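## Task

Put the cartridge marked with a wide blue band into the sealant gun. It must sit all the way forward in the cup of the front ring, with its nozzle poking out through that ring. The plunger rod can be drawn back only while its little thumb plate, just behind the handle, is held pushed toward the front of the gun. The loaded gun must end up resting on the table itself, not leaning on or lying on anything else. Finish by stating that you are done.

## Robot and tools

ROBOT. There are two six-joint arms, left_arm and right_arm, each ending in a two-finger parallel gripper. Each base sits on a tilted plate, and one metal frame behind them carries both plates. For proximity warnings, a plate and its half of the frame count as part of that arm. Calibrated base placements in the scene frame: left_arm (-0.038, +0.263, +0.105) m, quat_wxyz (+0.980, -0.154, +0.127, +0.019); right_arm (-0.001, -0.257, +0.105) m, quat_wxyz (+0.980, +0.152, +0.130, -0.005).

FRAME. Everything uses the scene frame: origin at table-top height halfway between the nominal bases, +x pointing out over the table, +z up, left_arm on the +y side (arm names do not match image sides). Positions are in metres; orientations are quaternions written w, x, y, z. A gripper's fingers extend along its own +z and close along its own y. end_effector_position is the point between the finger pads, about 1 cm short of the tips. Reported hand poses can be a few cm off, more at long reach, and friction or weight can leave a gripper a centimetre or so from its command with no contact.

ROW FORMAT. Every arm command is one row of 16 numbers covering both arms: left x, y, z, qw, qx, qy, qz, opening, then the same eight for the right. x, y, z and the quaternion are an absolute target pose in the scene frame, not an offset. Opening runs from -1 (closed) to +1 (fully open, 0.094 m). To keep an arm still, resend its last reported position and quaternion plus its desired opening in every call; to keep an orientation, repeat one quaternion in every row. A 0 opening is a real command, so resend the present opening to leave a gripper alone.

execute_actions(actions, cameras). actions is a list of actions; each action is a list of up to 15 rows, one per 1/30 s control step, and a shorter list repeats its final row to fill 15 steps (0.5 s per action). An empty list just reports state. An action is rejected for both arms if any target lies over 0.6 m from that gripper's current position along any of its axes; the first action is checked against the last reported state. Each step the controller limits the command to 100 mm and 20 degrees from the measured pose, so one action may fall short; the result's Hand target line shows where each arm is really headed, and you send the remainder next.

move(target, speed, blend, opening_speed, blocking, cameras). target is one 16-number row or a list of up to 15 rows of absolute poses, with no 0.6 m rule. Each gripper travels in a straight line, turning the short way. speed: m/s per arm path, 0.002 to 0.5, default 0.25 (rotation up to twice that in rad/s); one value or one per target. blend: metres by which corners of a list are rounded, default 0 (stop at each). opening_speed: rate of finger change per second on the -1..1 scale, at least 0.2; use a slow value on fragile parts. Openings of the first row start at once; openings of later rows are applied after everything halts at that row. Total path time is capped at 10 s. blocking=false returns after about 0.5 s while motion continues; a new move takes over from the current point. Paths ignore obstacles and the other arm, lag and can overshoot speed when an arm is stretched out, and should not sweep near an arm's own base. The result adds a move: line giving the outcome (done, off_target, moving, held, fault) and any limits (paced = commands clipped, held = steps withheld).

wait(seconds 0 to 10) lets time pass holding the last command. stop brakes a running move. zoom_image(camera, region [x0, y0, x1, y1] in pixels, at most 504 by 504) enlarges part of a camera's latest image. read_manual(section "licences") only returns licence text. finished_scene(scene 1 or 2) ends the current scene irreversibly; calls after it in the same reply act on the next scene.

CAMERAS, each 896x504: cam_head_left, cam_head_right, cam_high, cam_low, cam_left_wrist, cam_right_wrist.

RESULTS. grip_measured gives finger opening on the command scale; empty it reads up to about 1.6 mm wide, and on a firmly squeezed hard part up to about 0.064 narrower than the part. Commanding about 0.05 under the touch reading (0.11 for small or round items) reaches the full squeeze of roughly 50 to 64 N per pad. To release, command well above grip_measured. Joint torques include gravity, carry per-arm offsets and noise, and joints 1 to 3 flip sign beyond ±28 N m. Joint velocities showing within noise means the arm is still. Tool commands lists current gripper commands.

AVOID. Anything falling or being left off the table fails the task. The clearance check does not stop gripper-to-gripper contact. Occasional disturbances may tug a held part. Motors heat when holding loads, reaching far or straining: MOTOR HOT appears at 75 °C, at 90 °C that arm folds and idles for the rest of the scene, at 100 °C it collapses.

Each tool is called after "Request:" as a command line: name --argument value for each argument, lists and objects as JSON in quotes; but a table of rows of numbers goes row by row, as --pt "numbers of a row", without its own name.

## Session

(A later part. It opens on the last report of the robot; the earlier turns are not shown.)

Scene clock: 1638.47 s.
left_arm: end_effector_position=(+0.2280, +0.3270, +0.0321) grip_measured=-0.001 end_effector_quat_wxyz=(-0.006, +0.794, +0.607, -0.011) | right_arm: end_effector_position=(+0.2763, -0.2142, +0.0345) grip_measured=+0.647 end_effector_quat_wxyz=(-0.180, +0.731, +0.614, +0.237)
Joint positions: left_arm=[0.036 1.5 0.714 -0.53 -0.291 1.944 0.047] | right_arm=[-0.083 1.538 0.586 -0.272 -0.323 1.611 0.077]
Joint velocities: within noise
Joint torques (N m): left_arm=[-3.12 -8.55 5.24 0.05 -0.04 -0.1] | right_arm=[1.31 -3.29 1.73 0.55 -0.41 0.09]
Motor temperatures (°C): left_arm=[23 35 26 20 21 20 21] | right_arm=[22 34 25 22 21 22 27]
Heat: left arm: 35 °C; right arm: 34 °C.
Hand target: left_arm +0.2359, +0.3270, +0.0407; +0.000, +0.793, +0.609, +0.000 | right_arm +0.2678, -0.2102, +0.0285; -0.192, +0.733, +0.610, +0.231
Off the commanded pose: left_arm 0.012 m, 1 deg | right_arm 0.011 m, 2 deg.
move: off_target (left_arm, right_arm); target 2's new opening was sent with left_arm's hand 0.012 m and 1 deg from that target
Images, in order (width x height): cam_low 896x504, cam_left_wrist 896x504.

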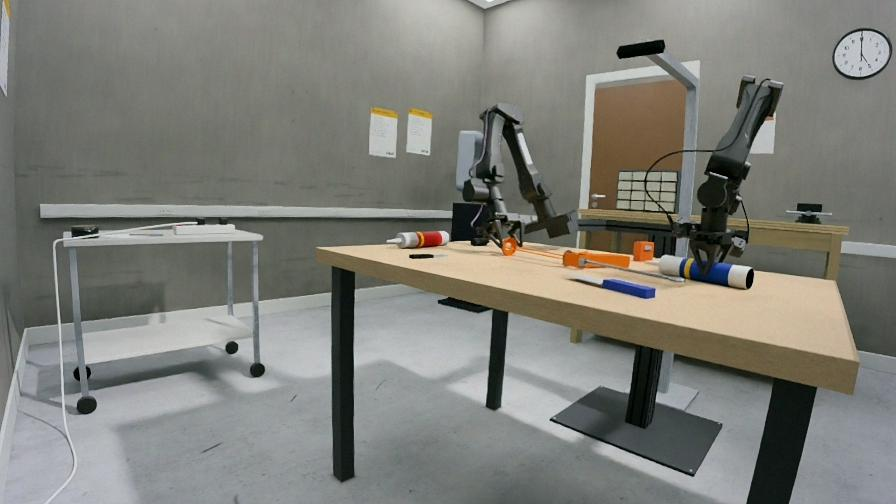

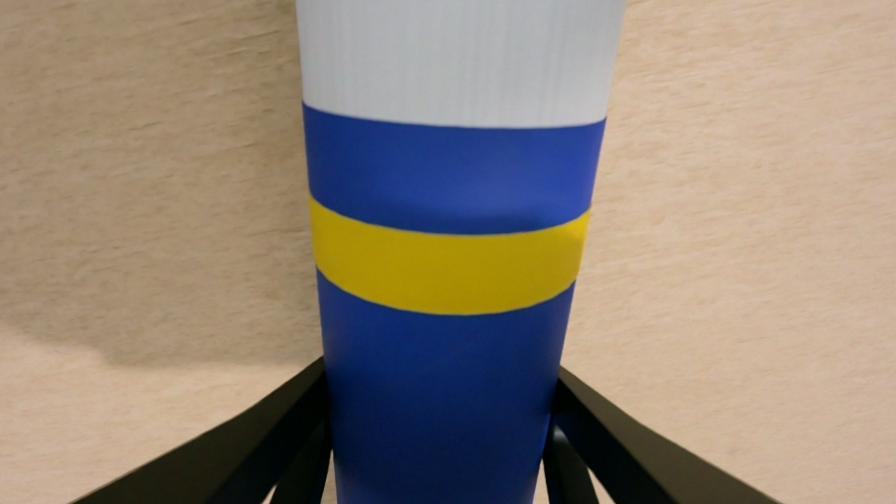

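Request:
move --pt "0.236 0.327 0.16 0 0.7934 0.6088 0 -0.25 0.268 -0.210 0.028 -0.1923 0.7332 0.6099 0.2311 0.45" --pt "0.24 0.33 0.21 0 0.7934 0.6088 0 -0.25 0.268 -0.210 0.028 -0.1923 0.7332 0.6099 0.2311 0.45" --speed 0.1 --blend 0.03

Request:
zoom_image --camera "cam_low" --region '[560, 120, 860, 320]'

Scene clock: 1650.30 s.
left_arm: end_effector_position=(+0.2345, +0.3291, +0.1915) grip_measured=-0.002 end_effector_quat_wxyz=(-0.019, +0.796, +0.605, -0.018) | right_arm: end_effector_position=(+0.2763, -0.2142, +0.0345) grip_measured=+0.647 end_effector_quat_wxyz=(-0.180, +0.731, +0.614, +0.237)
Joint positions: left_arm=[-0.192 1.291 1.167 -1.294 -0.349 1.706 0.047] | right_arm=[-0.083 1.538 0.586 -0.272 -0.323 1.611 0.077]
Joint velocities: within noise
Joint torques (N m): left_arm=[-3.47 -8.55 8.51 -0.09 0 -0.11] | right_arm=[1.31 -3.28 1.73 0.55 -0.4 0.09]
Motor temperatures (°C): left_arm=[23 35 26 20 21 20 22] | right_arm=[22 34 25 22 21 22 27]
Heat: left arm: 35 °C; right arm: 34 °C.
Hand target: left_arm +0.2396, +0.3302, +0.2093; +0.001, +0.793, +0.609, +0.000 | right_arm +0.2678, -0.2102, +0.0285; -0.192, +0.733, +0.610, +0.231
Off the commanded pose: left_arm 0.019 m, 3 deg | right_arm 0.011 m, 2 deg.
move: off_target (left_arm, right_arm); blend cut to 0.0251 m at target 1

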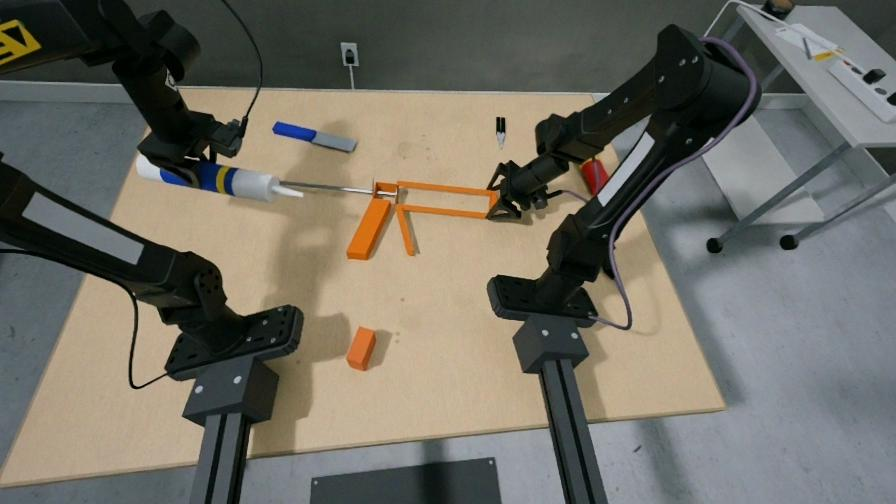

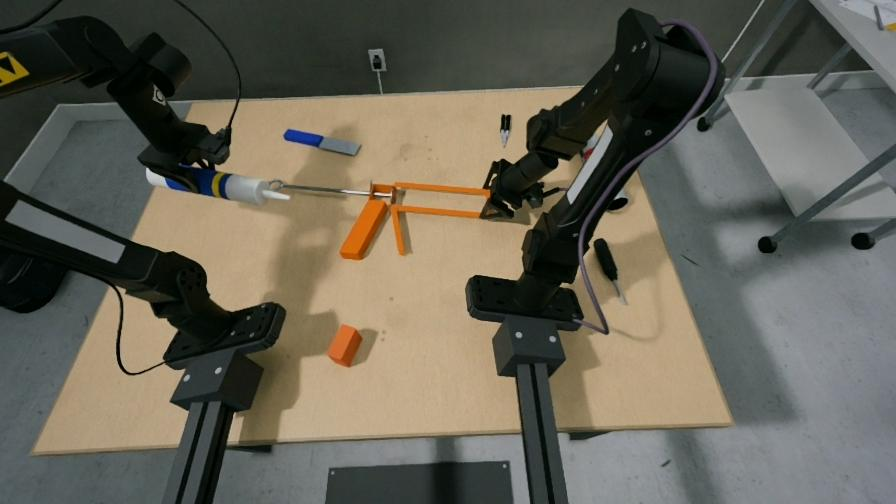

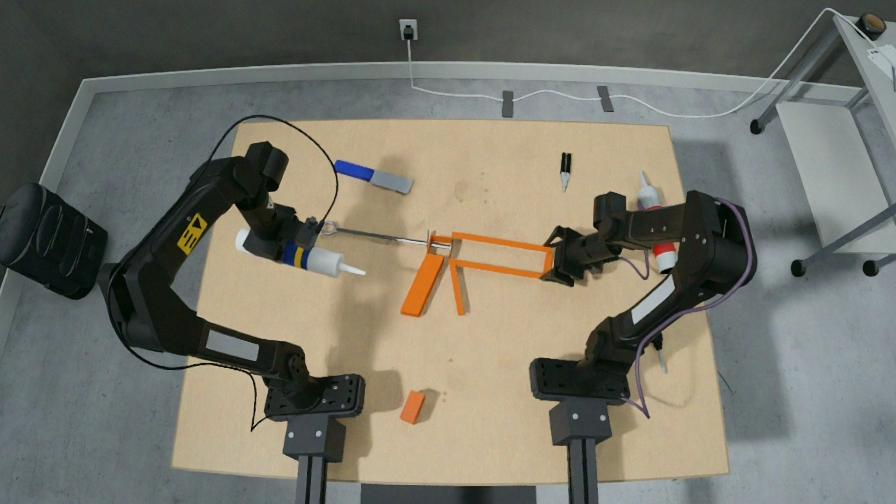

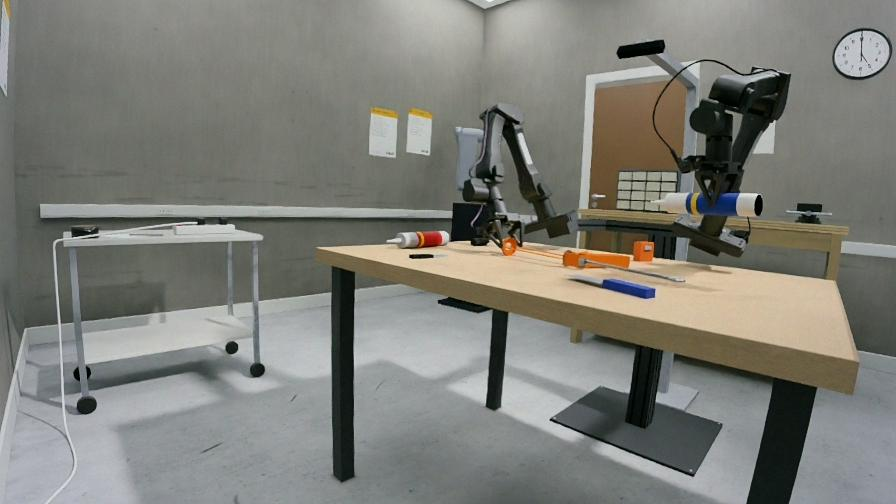

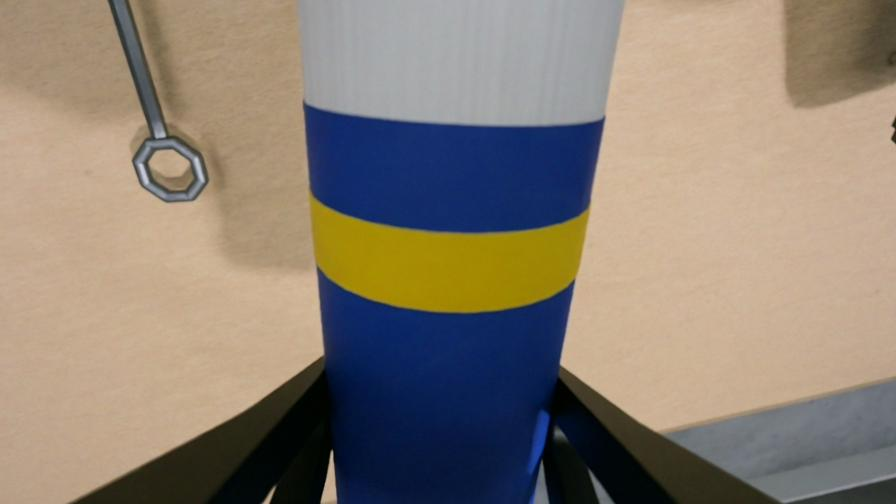

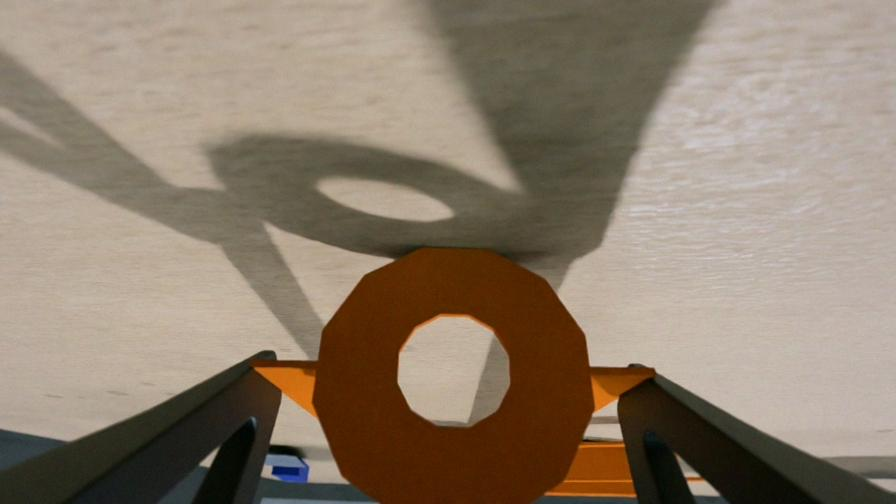

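Scaled by 1.680 from the camera's 896x504 image, which has a finer 1280x720 frame.

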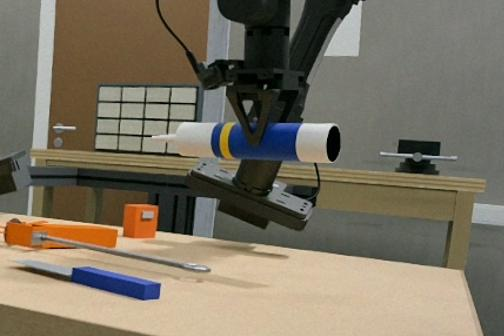

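Request:
move --pt "0.32 0.20 0.22 0 0.7934 0.6088 0 -0.25 0.268 -0.210 0.028 -0.1923 0.7332 0.6099 0.2311 0.45" --pt "0.325 0.03 0.20 -0.0512 0.7553 0.6507 0.0594 -0.25 0.268 -0.210 0.028 -0.1923 0.7332 0.6099 0.2311 0.45" --speed 0.12 --blend 0.03

Request:
zoom_image --camera "cam_low" --region '[460, 120, 760, 320]'

Request:
zoom_image --camera "cam_high" --region '[380, 170, 600, 320]'

Scene clock: 1660.43 s.
left_arm: end_effector_position=(+0.3246, +0.0373, +0.1865) grip_measured=-0.002 end_effector_quat_wxyz=(-0.049, +0.754, +0.653, +0.050) | right_arm: end_effector_position=(+0.2763, -0.2142, +0.0345) grip_measured=+0.647 end_effector_quat_wxyz=(-0.180, +0.731, +0.614, +0.237)
Joint positions: left_arm=[-0.883 2.352 2.158 -1.562 -0.494 0.807 0.047] | right_arm=[-0.083 1.538 0.586 -0.272 -0.323 1.611 0.077]
Joint velocities: within noise
Joint torques (N m): left_arm=[-7.88 -11.81 8.46 -0.18 -0.2 -0.11] | right_arm=[1.29 -3.29 1.73 0.56 -0.41 0.09]
Motor temperatures (°C): left_arm=[23 35 27 20 21 20 22] | right_arm=[22 34 25 22 21 22 27]
Heat: left arm: 35 °C; right arm: 34 °C.
Hand target: left_arm +0.3246, +0.0304, +0.1997; -0.036, +0.756, +0.650, +0.060 | right_arm +0.2678, -0.2102, +0.0285; -0.192, +0.733, +0.610, +0.231
Off the commanded pose: left_arm 0.015 m, 1 deg | right_arm 0.011 m, 2 deg.
joint sent to its limit (left arm) — joint 4 (wrist pitch), lower limit. The joint targets still meet the commanded pose.
move: off_target (left_arm, right_arm)

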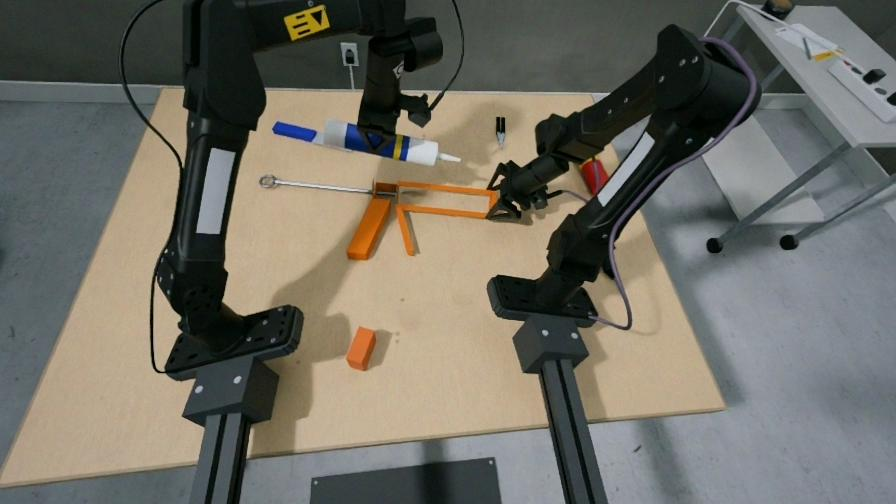

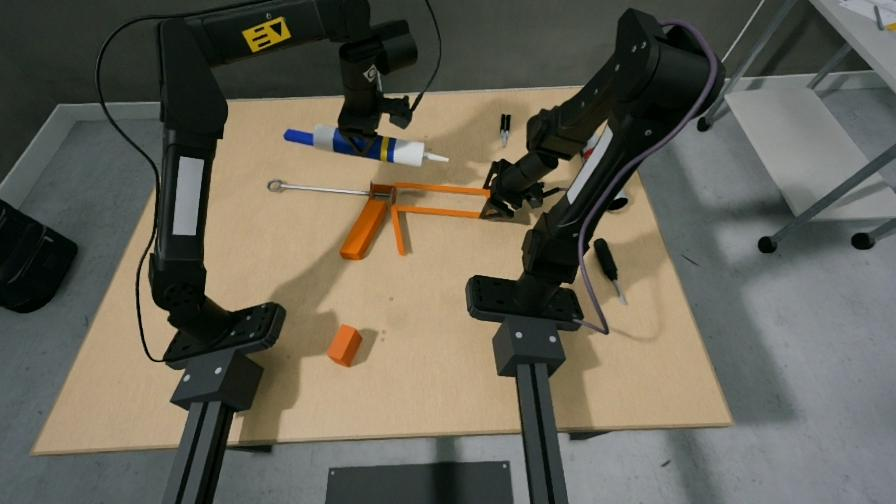

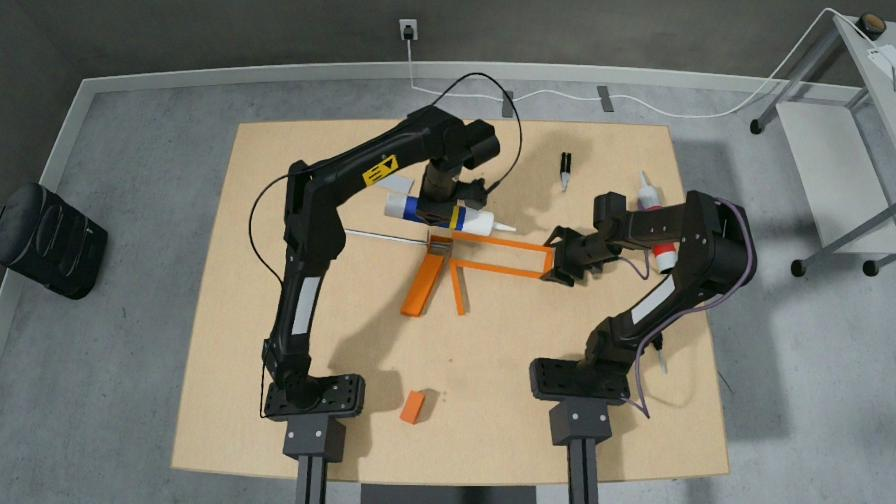

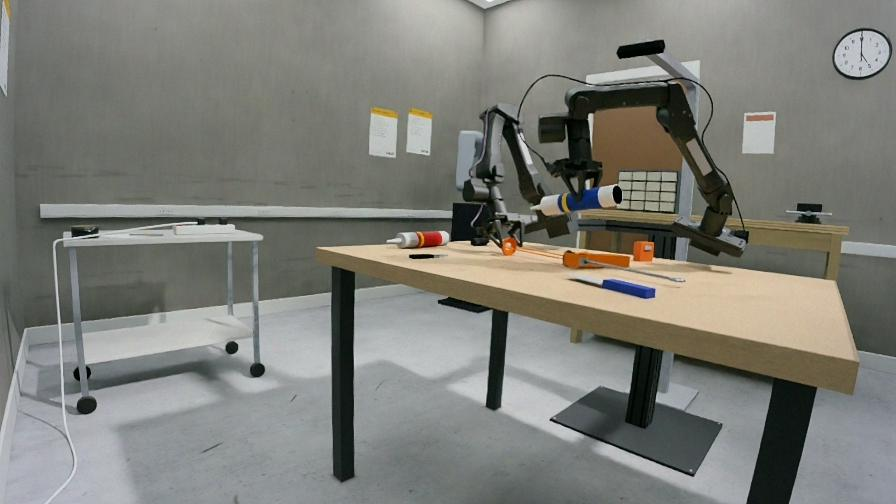

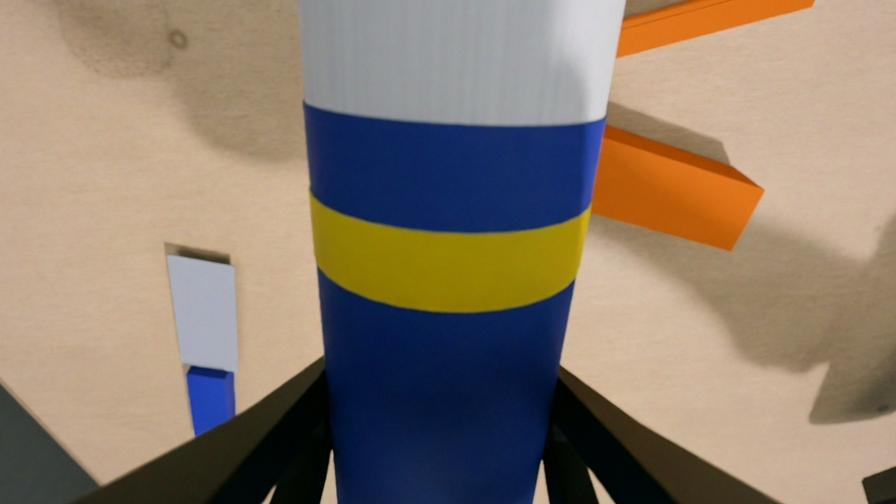

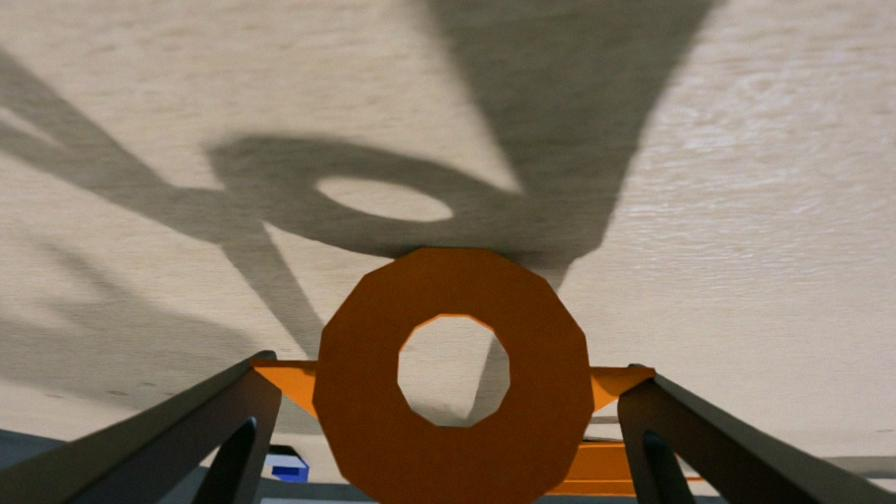

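Scaled by 1.680 from the camera's 896x504 image, which has a finer 1280x720 frame.

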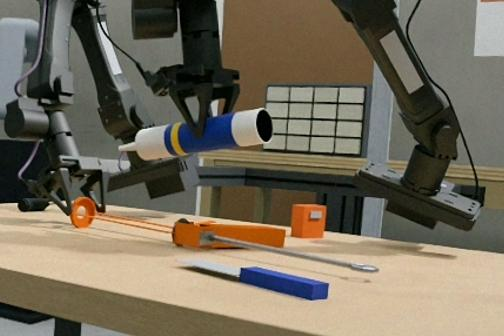

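Scaled by 2.291 from the camera's 896x504 image, which has a finer 1280x720 frame.

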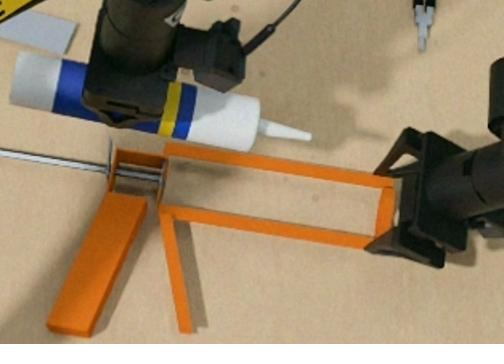

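Request:
move --pt "0.32 0.015 0.12 -0.0525 0.7408 0.6670 0.0583 -0.25 0.268 -0.210 0.028 -0.1923 0.7332 0.6099 0.2311 0.45" --speed 0.1

Request:
zoom_image --camera "cam_low" --region '[460, 120, 760, 320]'

Request:
zoom_image --camera "cam_high" --region '[380, 170, 600, 320]'

Scene clock: 1701.77 s.
left_arm: end_effector_position=(+0.3207, +0.0143, +0.1215) grip_measured=-0.002 end_effector_quat_wxyz=(-0.050, +0.742, +0.666, +0.051) | right_arm: end_effector_position=(+0.2763, -0.2142, +0.0345) grip_measured=+0.647 end_effector_quat_wxyz=(-0.180, +0.731, +0.614, +0.237)
Joint positions: left_arm=[-0.864 2.425 2.018 -1.341 -0.497 0.791 0.047] | right_arm=[-0.083 1.538 0.586 -0.272 -0.323 1.611 0.077]
Joint velocities: within noise
Joint torques (N m): left_arm=[-5.82 -12.31 4.83 0.04 -0.18 -0.12] | right_arm=[1.29 -3.28 1.73 0.55 -0.41 0.09]
Motor temperatures (°C): left_arm=[25 38 30 20 21 20 22] | right_arm=[22 33 25 22 21 22 27]
Heat: left arm: 38 °C; right arm: 33 °C.
Hand target: left_arm +0.3201, +0.0150, +0.1201; -0.052, +0.741, +0.667, +0.058 | right_arm +0.2678, -0.2102, +0.0285; -0.192, +0.733, +0.610, +0.231
Off the commanded pose: left_arm 0.002 m, 1 deg | right_arm 0.011 m, 2 deg.
move: off_target (right_arm)

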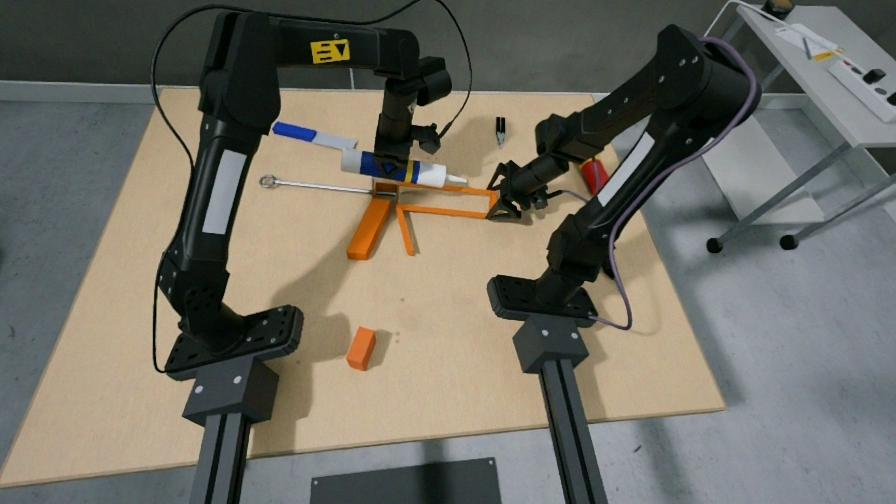

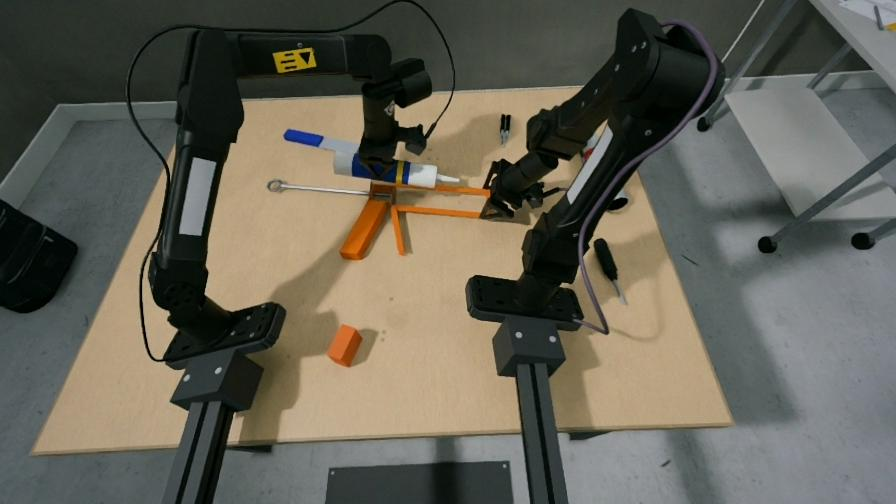

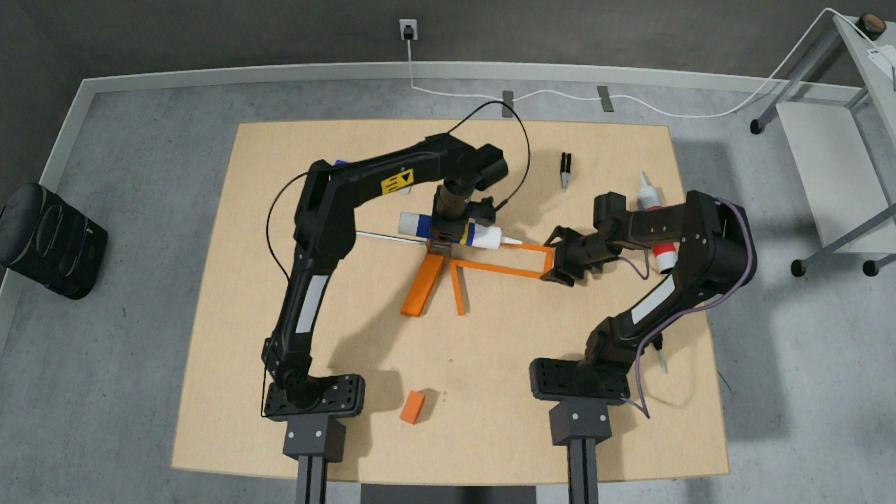

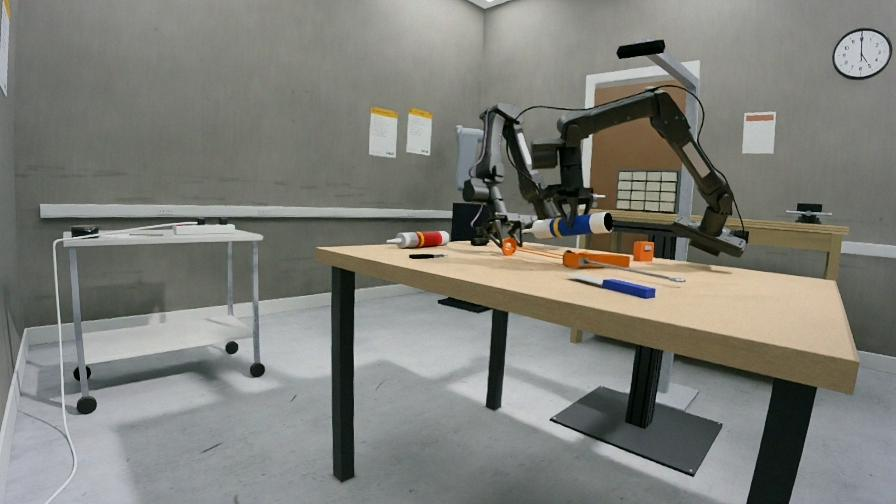

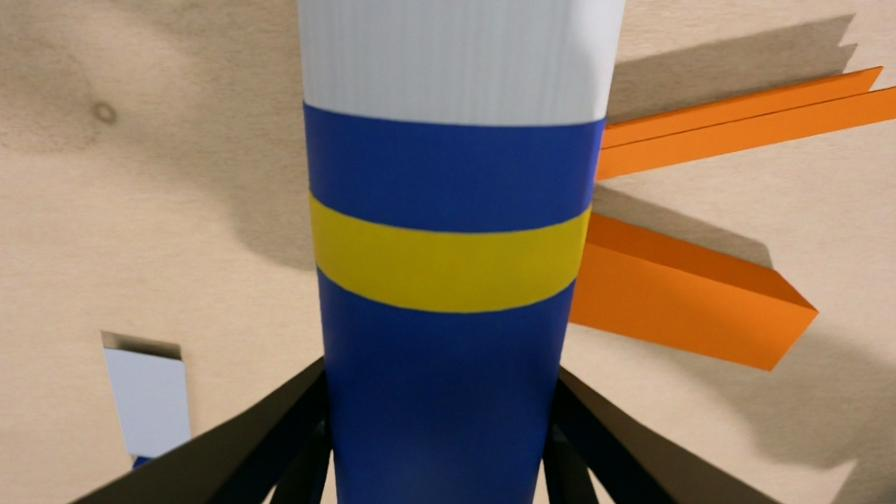

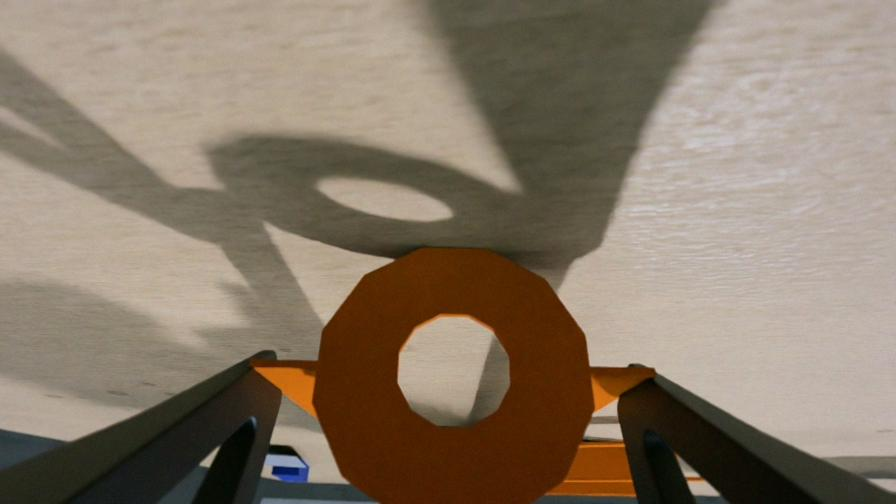

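Scaled by 1.680 from the camera's 896x504 image, which has a finer 1280x720 frame.

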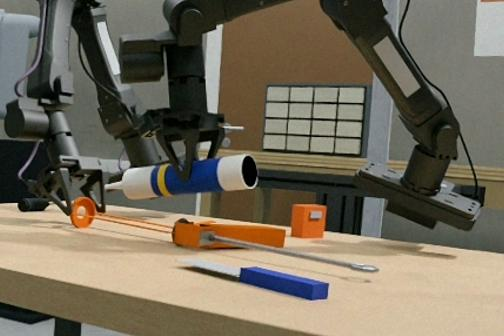

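Scaled by 2.291 from the camera's 896x504 image, which has a finer 1280x720 frame.

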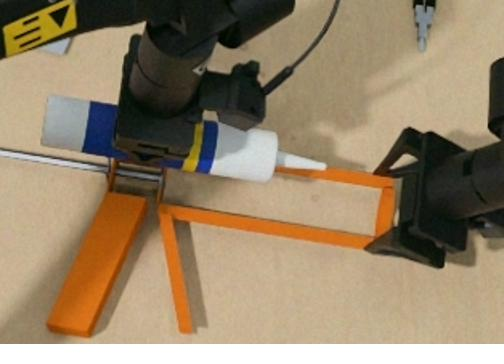

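Request:
move --pt "0.305 -0.020 0.085 -0.0610 0.7400 0.6663 0.0680 -0.25 0.268 -0.210 0.028 -0.1923 0.7332 0.6099 0.2311 0.45" --speed 0.08

Request:
zoom_image --camera "cam_low" --region '[460, 120, 760, 320]'

Request:
zoom_image --camera "cam_high" --region '[380, 170, 600, 320]'

Scene clock: 1723.27 s.
left_arm: end_effector_position=(+0.3057, -0.0075, +0.0799) grip_measured=-0.002 end_effector_quat_wxyz=(-0.072, +0.737, +0.669, +0.060) | right_arm: end_effector_position=(+0.2763, -0.2142, +0.0345) grip_measured=+0.647 end_effector_quat_wxyz=(-0.180, +0.731, +0.614, +0.237)
Joint positions: left_arm=[-0.885 2.556 2.046 -1.304 -0.508 0.731 0.047] | right_arm=[-0.083 1.538 0.586 -0.272 -0.323 1.611 0.077]
Joint velocities: within noise
Joint torques (N m): left_arm=[-8.12 -11.7 7.87 -0.09 -0.17 -0.12] | right_arm=[1.29 -3.29 1.73 0.55 -0.41 0.1]
Motor temperatures (°C): left_arm=[25 40 28 20 21 20 22] | right_arm=[22 33 25 22 21 22 27]
Heat: left arm: 40 °C; right arm: 33 °C.
Hand target: left_arm +0.3047, -0.0197, +0.0851; -0.060, +0.740, +0.666, +0.068 | right_arm +0.2678, -0.2102, +0.0285; -0.192, +0.733, +0.610, +0.231
Off the commanded pose: left_arm 0.014 m, 2 deg | right_arm 0.011 m, 2 deg.
move: off_target (left_arm, right_arm)

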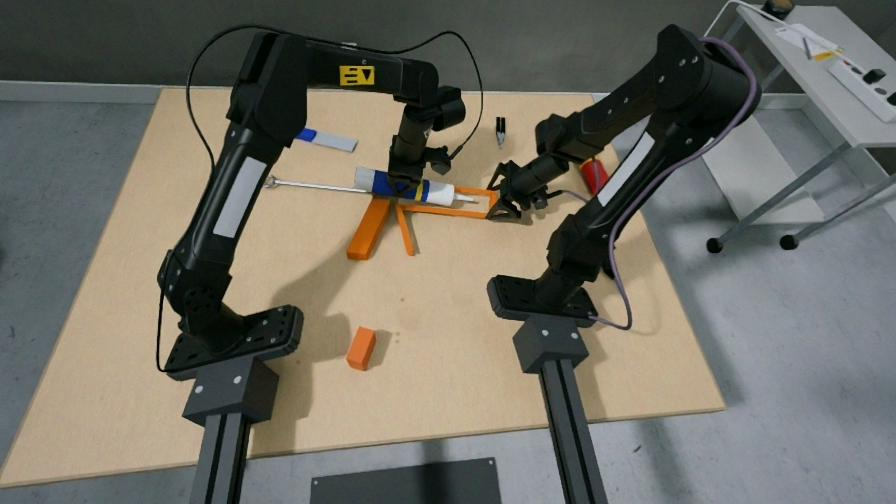

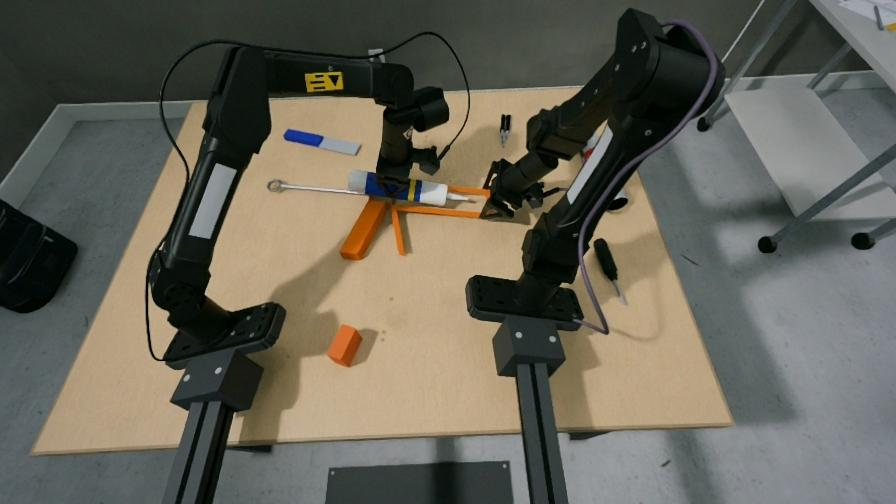

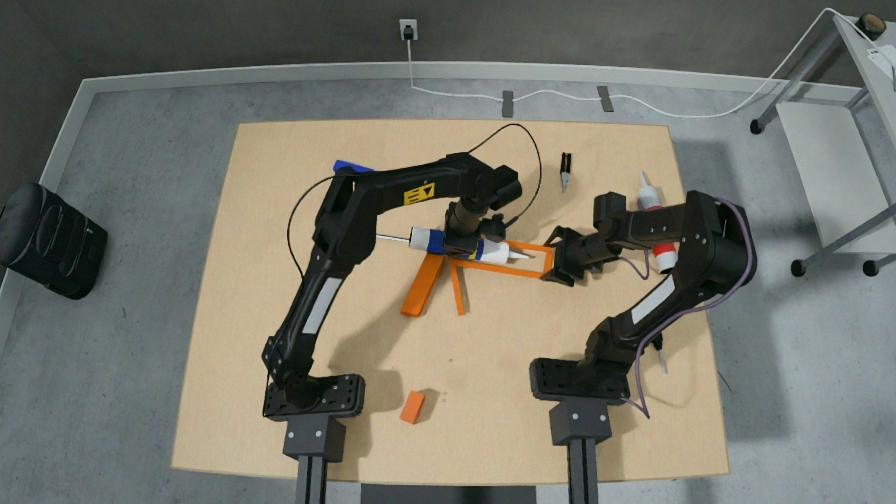

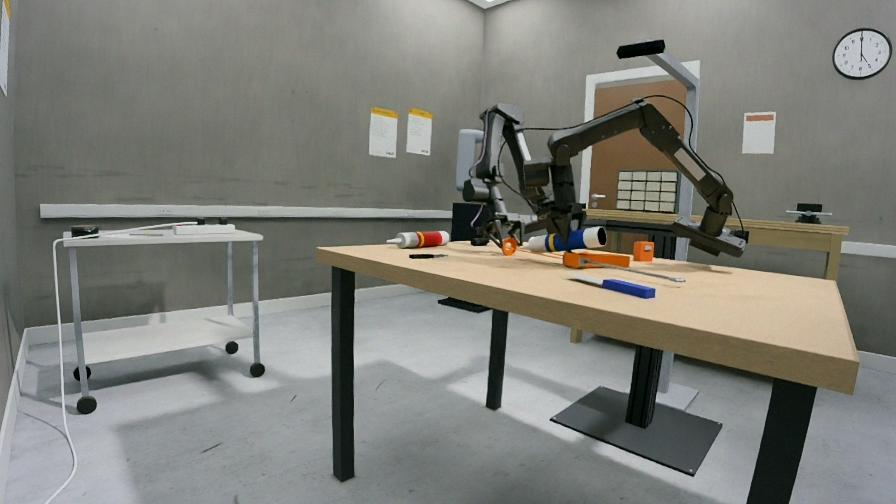

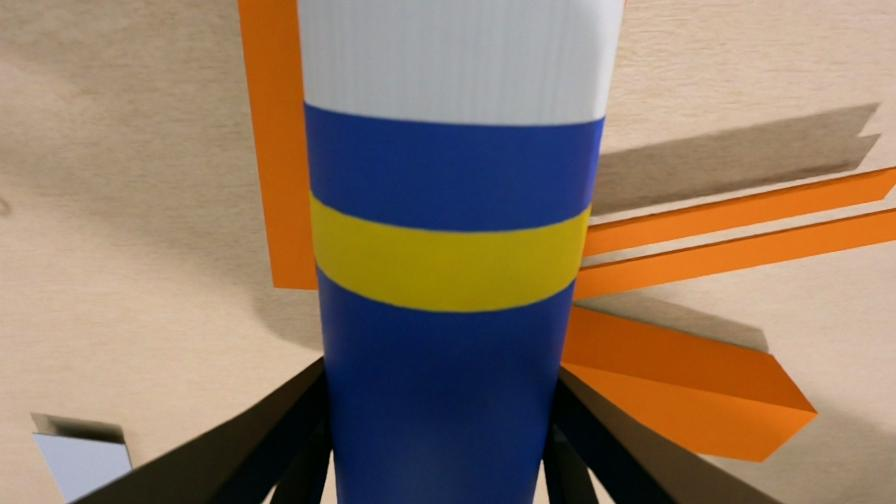

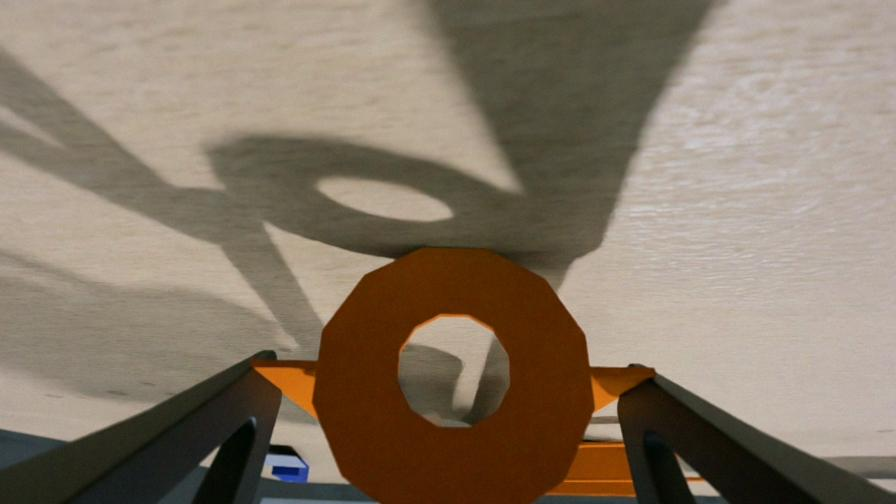

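Scaled by 1.680 from the camera's 896x504 image, which has a finer 1280x720 frame.

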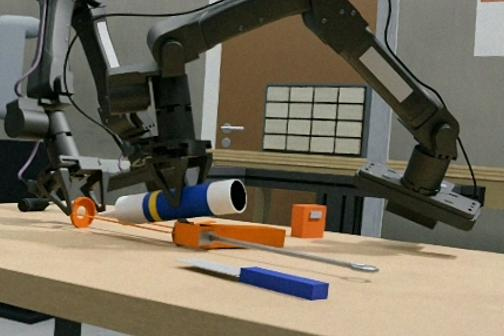

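Scaled by 2.291 from the camera's 896x504 image, which has a finer 1280x720 frame.

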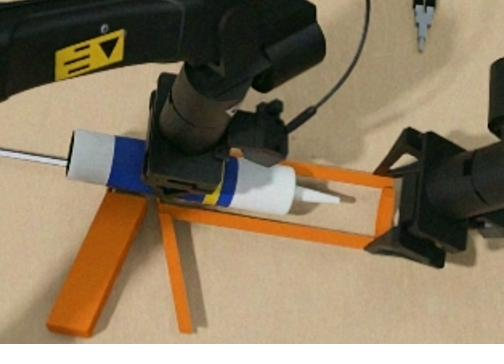

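Request:
move --pt "0.308 -0.027 0.068 -0.0610 0.7400 0.6663 0.0680 -0.25 0.268 -0.210 0.028 -0.1923 0.7332 0.6099 0.2311 0.45" --speed 0.06 --cameras '["cam_high","cam_low","cam_right_wrist","cam_head_right"]'

Request:
zoom_image --camera "cam_low" --region '[480, 200, 660, 290]'

Request:
zoom_image --camera "cam_high" --region '[400, 200, 600, 300]'

Scene clock: 1734.40 s.
left_arm: end_effector_position=(+0.3061, -0.0089, +0.0781) grip_measured=-0.002 end_effector_quat_wxyz=(-0.079, +0.739, +0.667, +0.062) | right_arm: end_effector_position=(+0.2763, -0.2142, +0.0345) grip_measured=+0.647 end_effector_quat_wxyz=(-0.180, +0.731, +0.614, +0.237)
Joint positions: left_arm=[-0.886 2.582 2.084 -1.33 -0.51 0.731 0.047] | right_arm=[-0.083 1.538 0.586 -0.272 -0.323 1.611 0.077]
Joint velocities: within noise
Joint torques (N m): left_arm=[-7.3 -9.98 7.08 0.4 -0.16 -0.01] | right_arm=[1.31 -3.29 1.74 0.55 -0.41 0.1]
Motor temperatures (°C): left_arm=[25 41 29 20 21 20 22] | right_arm=[22 33 25 22 21 22 27]
Heat: left arm: 41 °C; right arm: 33 °C.
Hand target: left_arm +0.3072, -0.0262, +0.0686; -0.061, +0.740, +0.666, +0.068 | right_arm +0.2678, -0.2102, +0.0285; -0.192, +0.733, +0.610, +0.231
Off the commanded pose: left_arm 0.021 m, 2 deg | right_arm 0.011 m, 2 deg.
move: off_target (left_arm, right_arm)
Images, in order (width x height): cam_head_right 896x504, cam_high 896x504, cam_low 896x504, cam_right_wrist 896x504.

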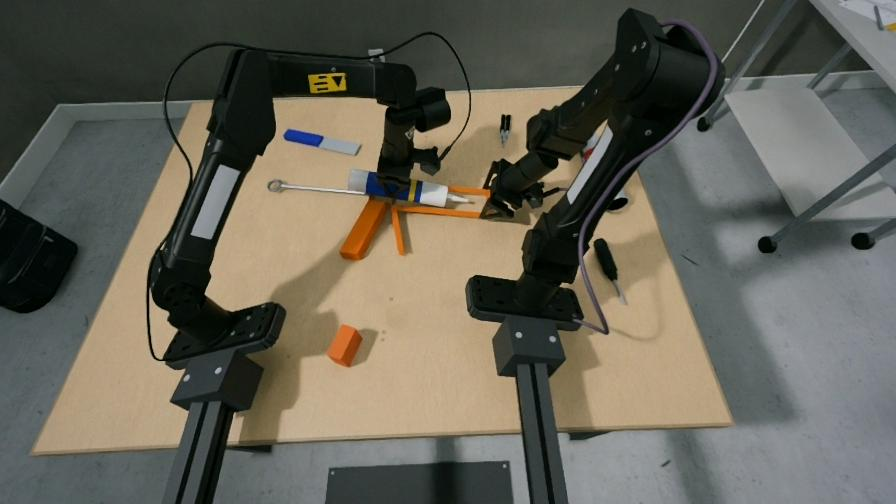

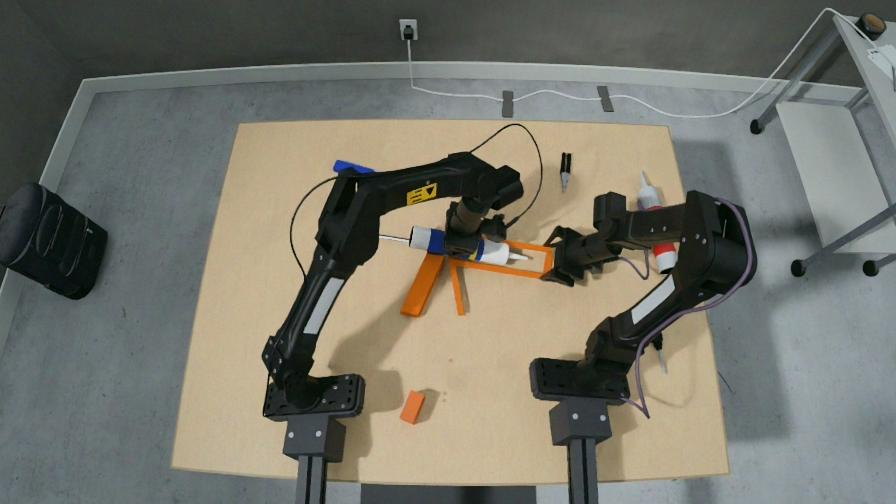

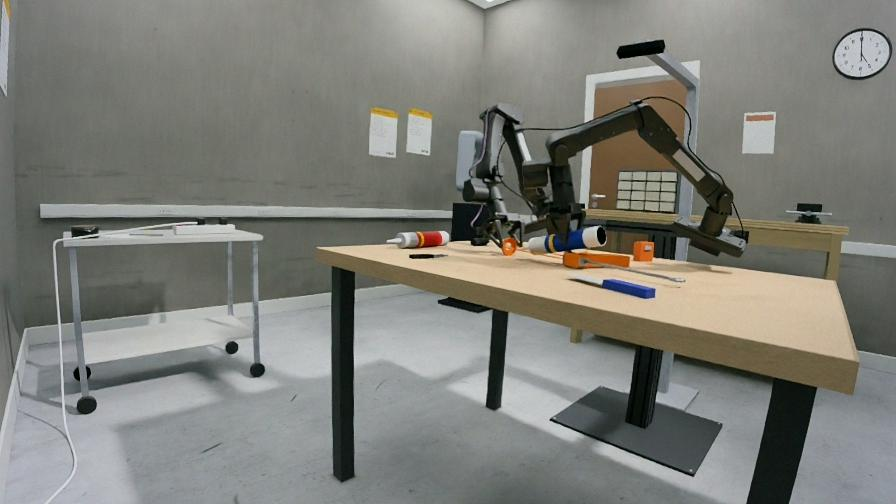

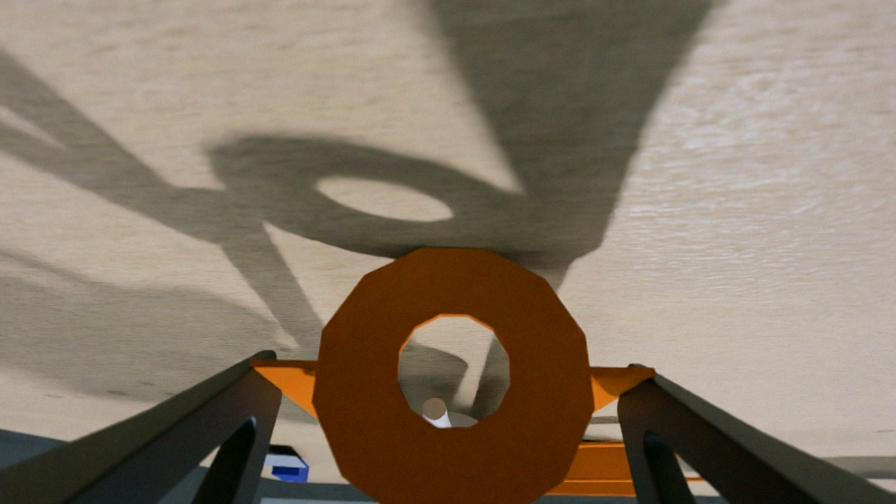

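Scaled by 2.800 from the camera's 896x504 image, which has a finer 1280x720 frame.

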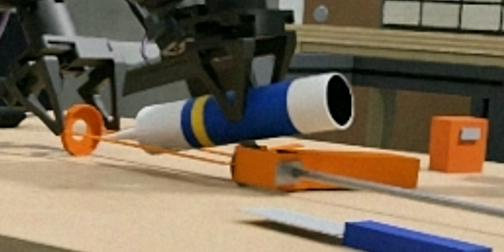

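Scaled by 2.520 from the camera's 896x504 image, which has a finer 1280x720 frame.

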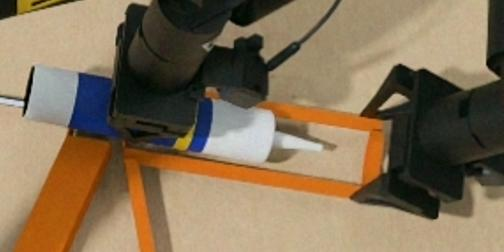

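Request:
zoom_image --camera "cam_low" --region '[550, 215, 630, 275]'

Request:
zoom_image --camera "cam_high" --region '[400, 210, 500, 280]'

Request:
zoom_image --camera "cam_head_right" --region '[330, 150, 510, 240]'

Scaled by 6.300 from the camera's 896x504 image, which has a finer 1280x720 frame.

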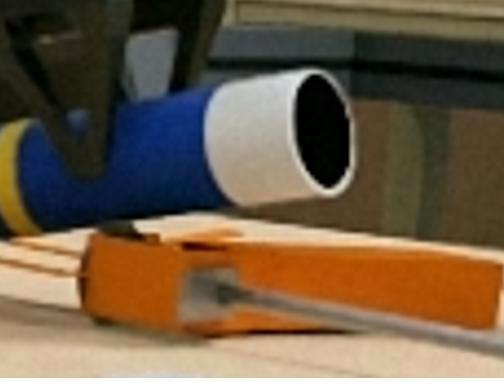

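Scaled by 5.040 from the camera's 896x504 image, which has a finer 1280x720 frame.

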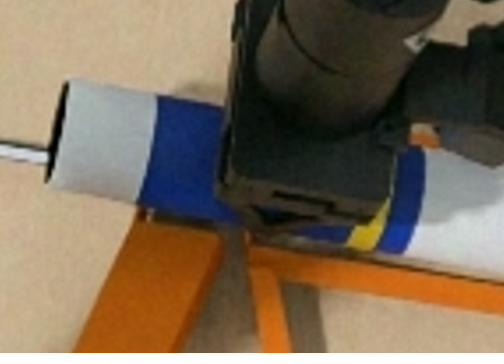

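Scaled by 2.800 from the camera's 896x504 image, which has a finer 1280x720 frame.

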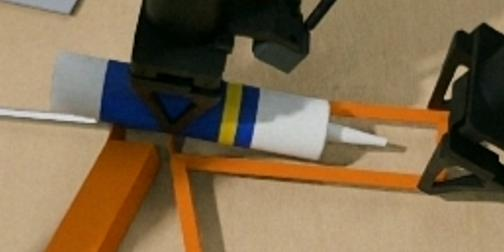

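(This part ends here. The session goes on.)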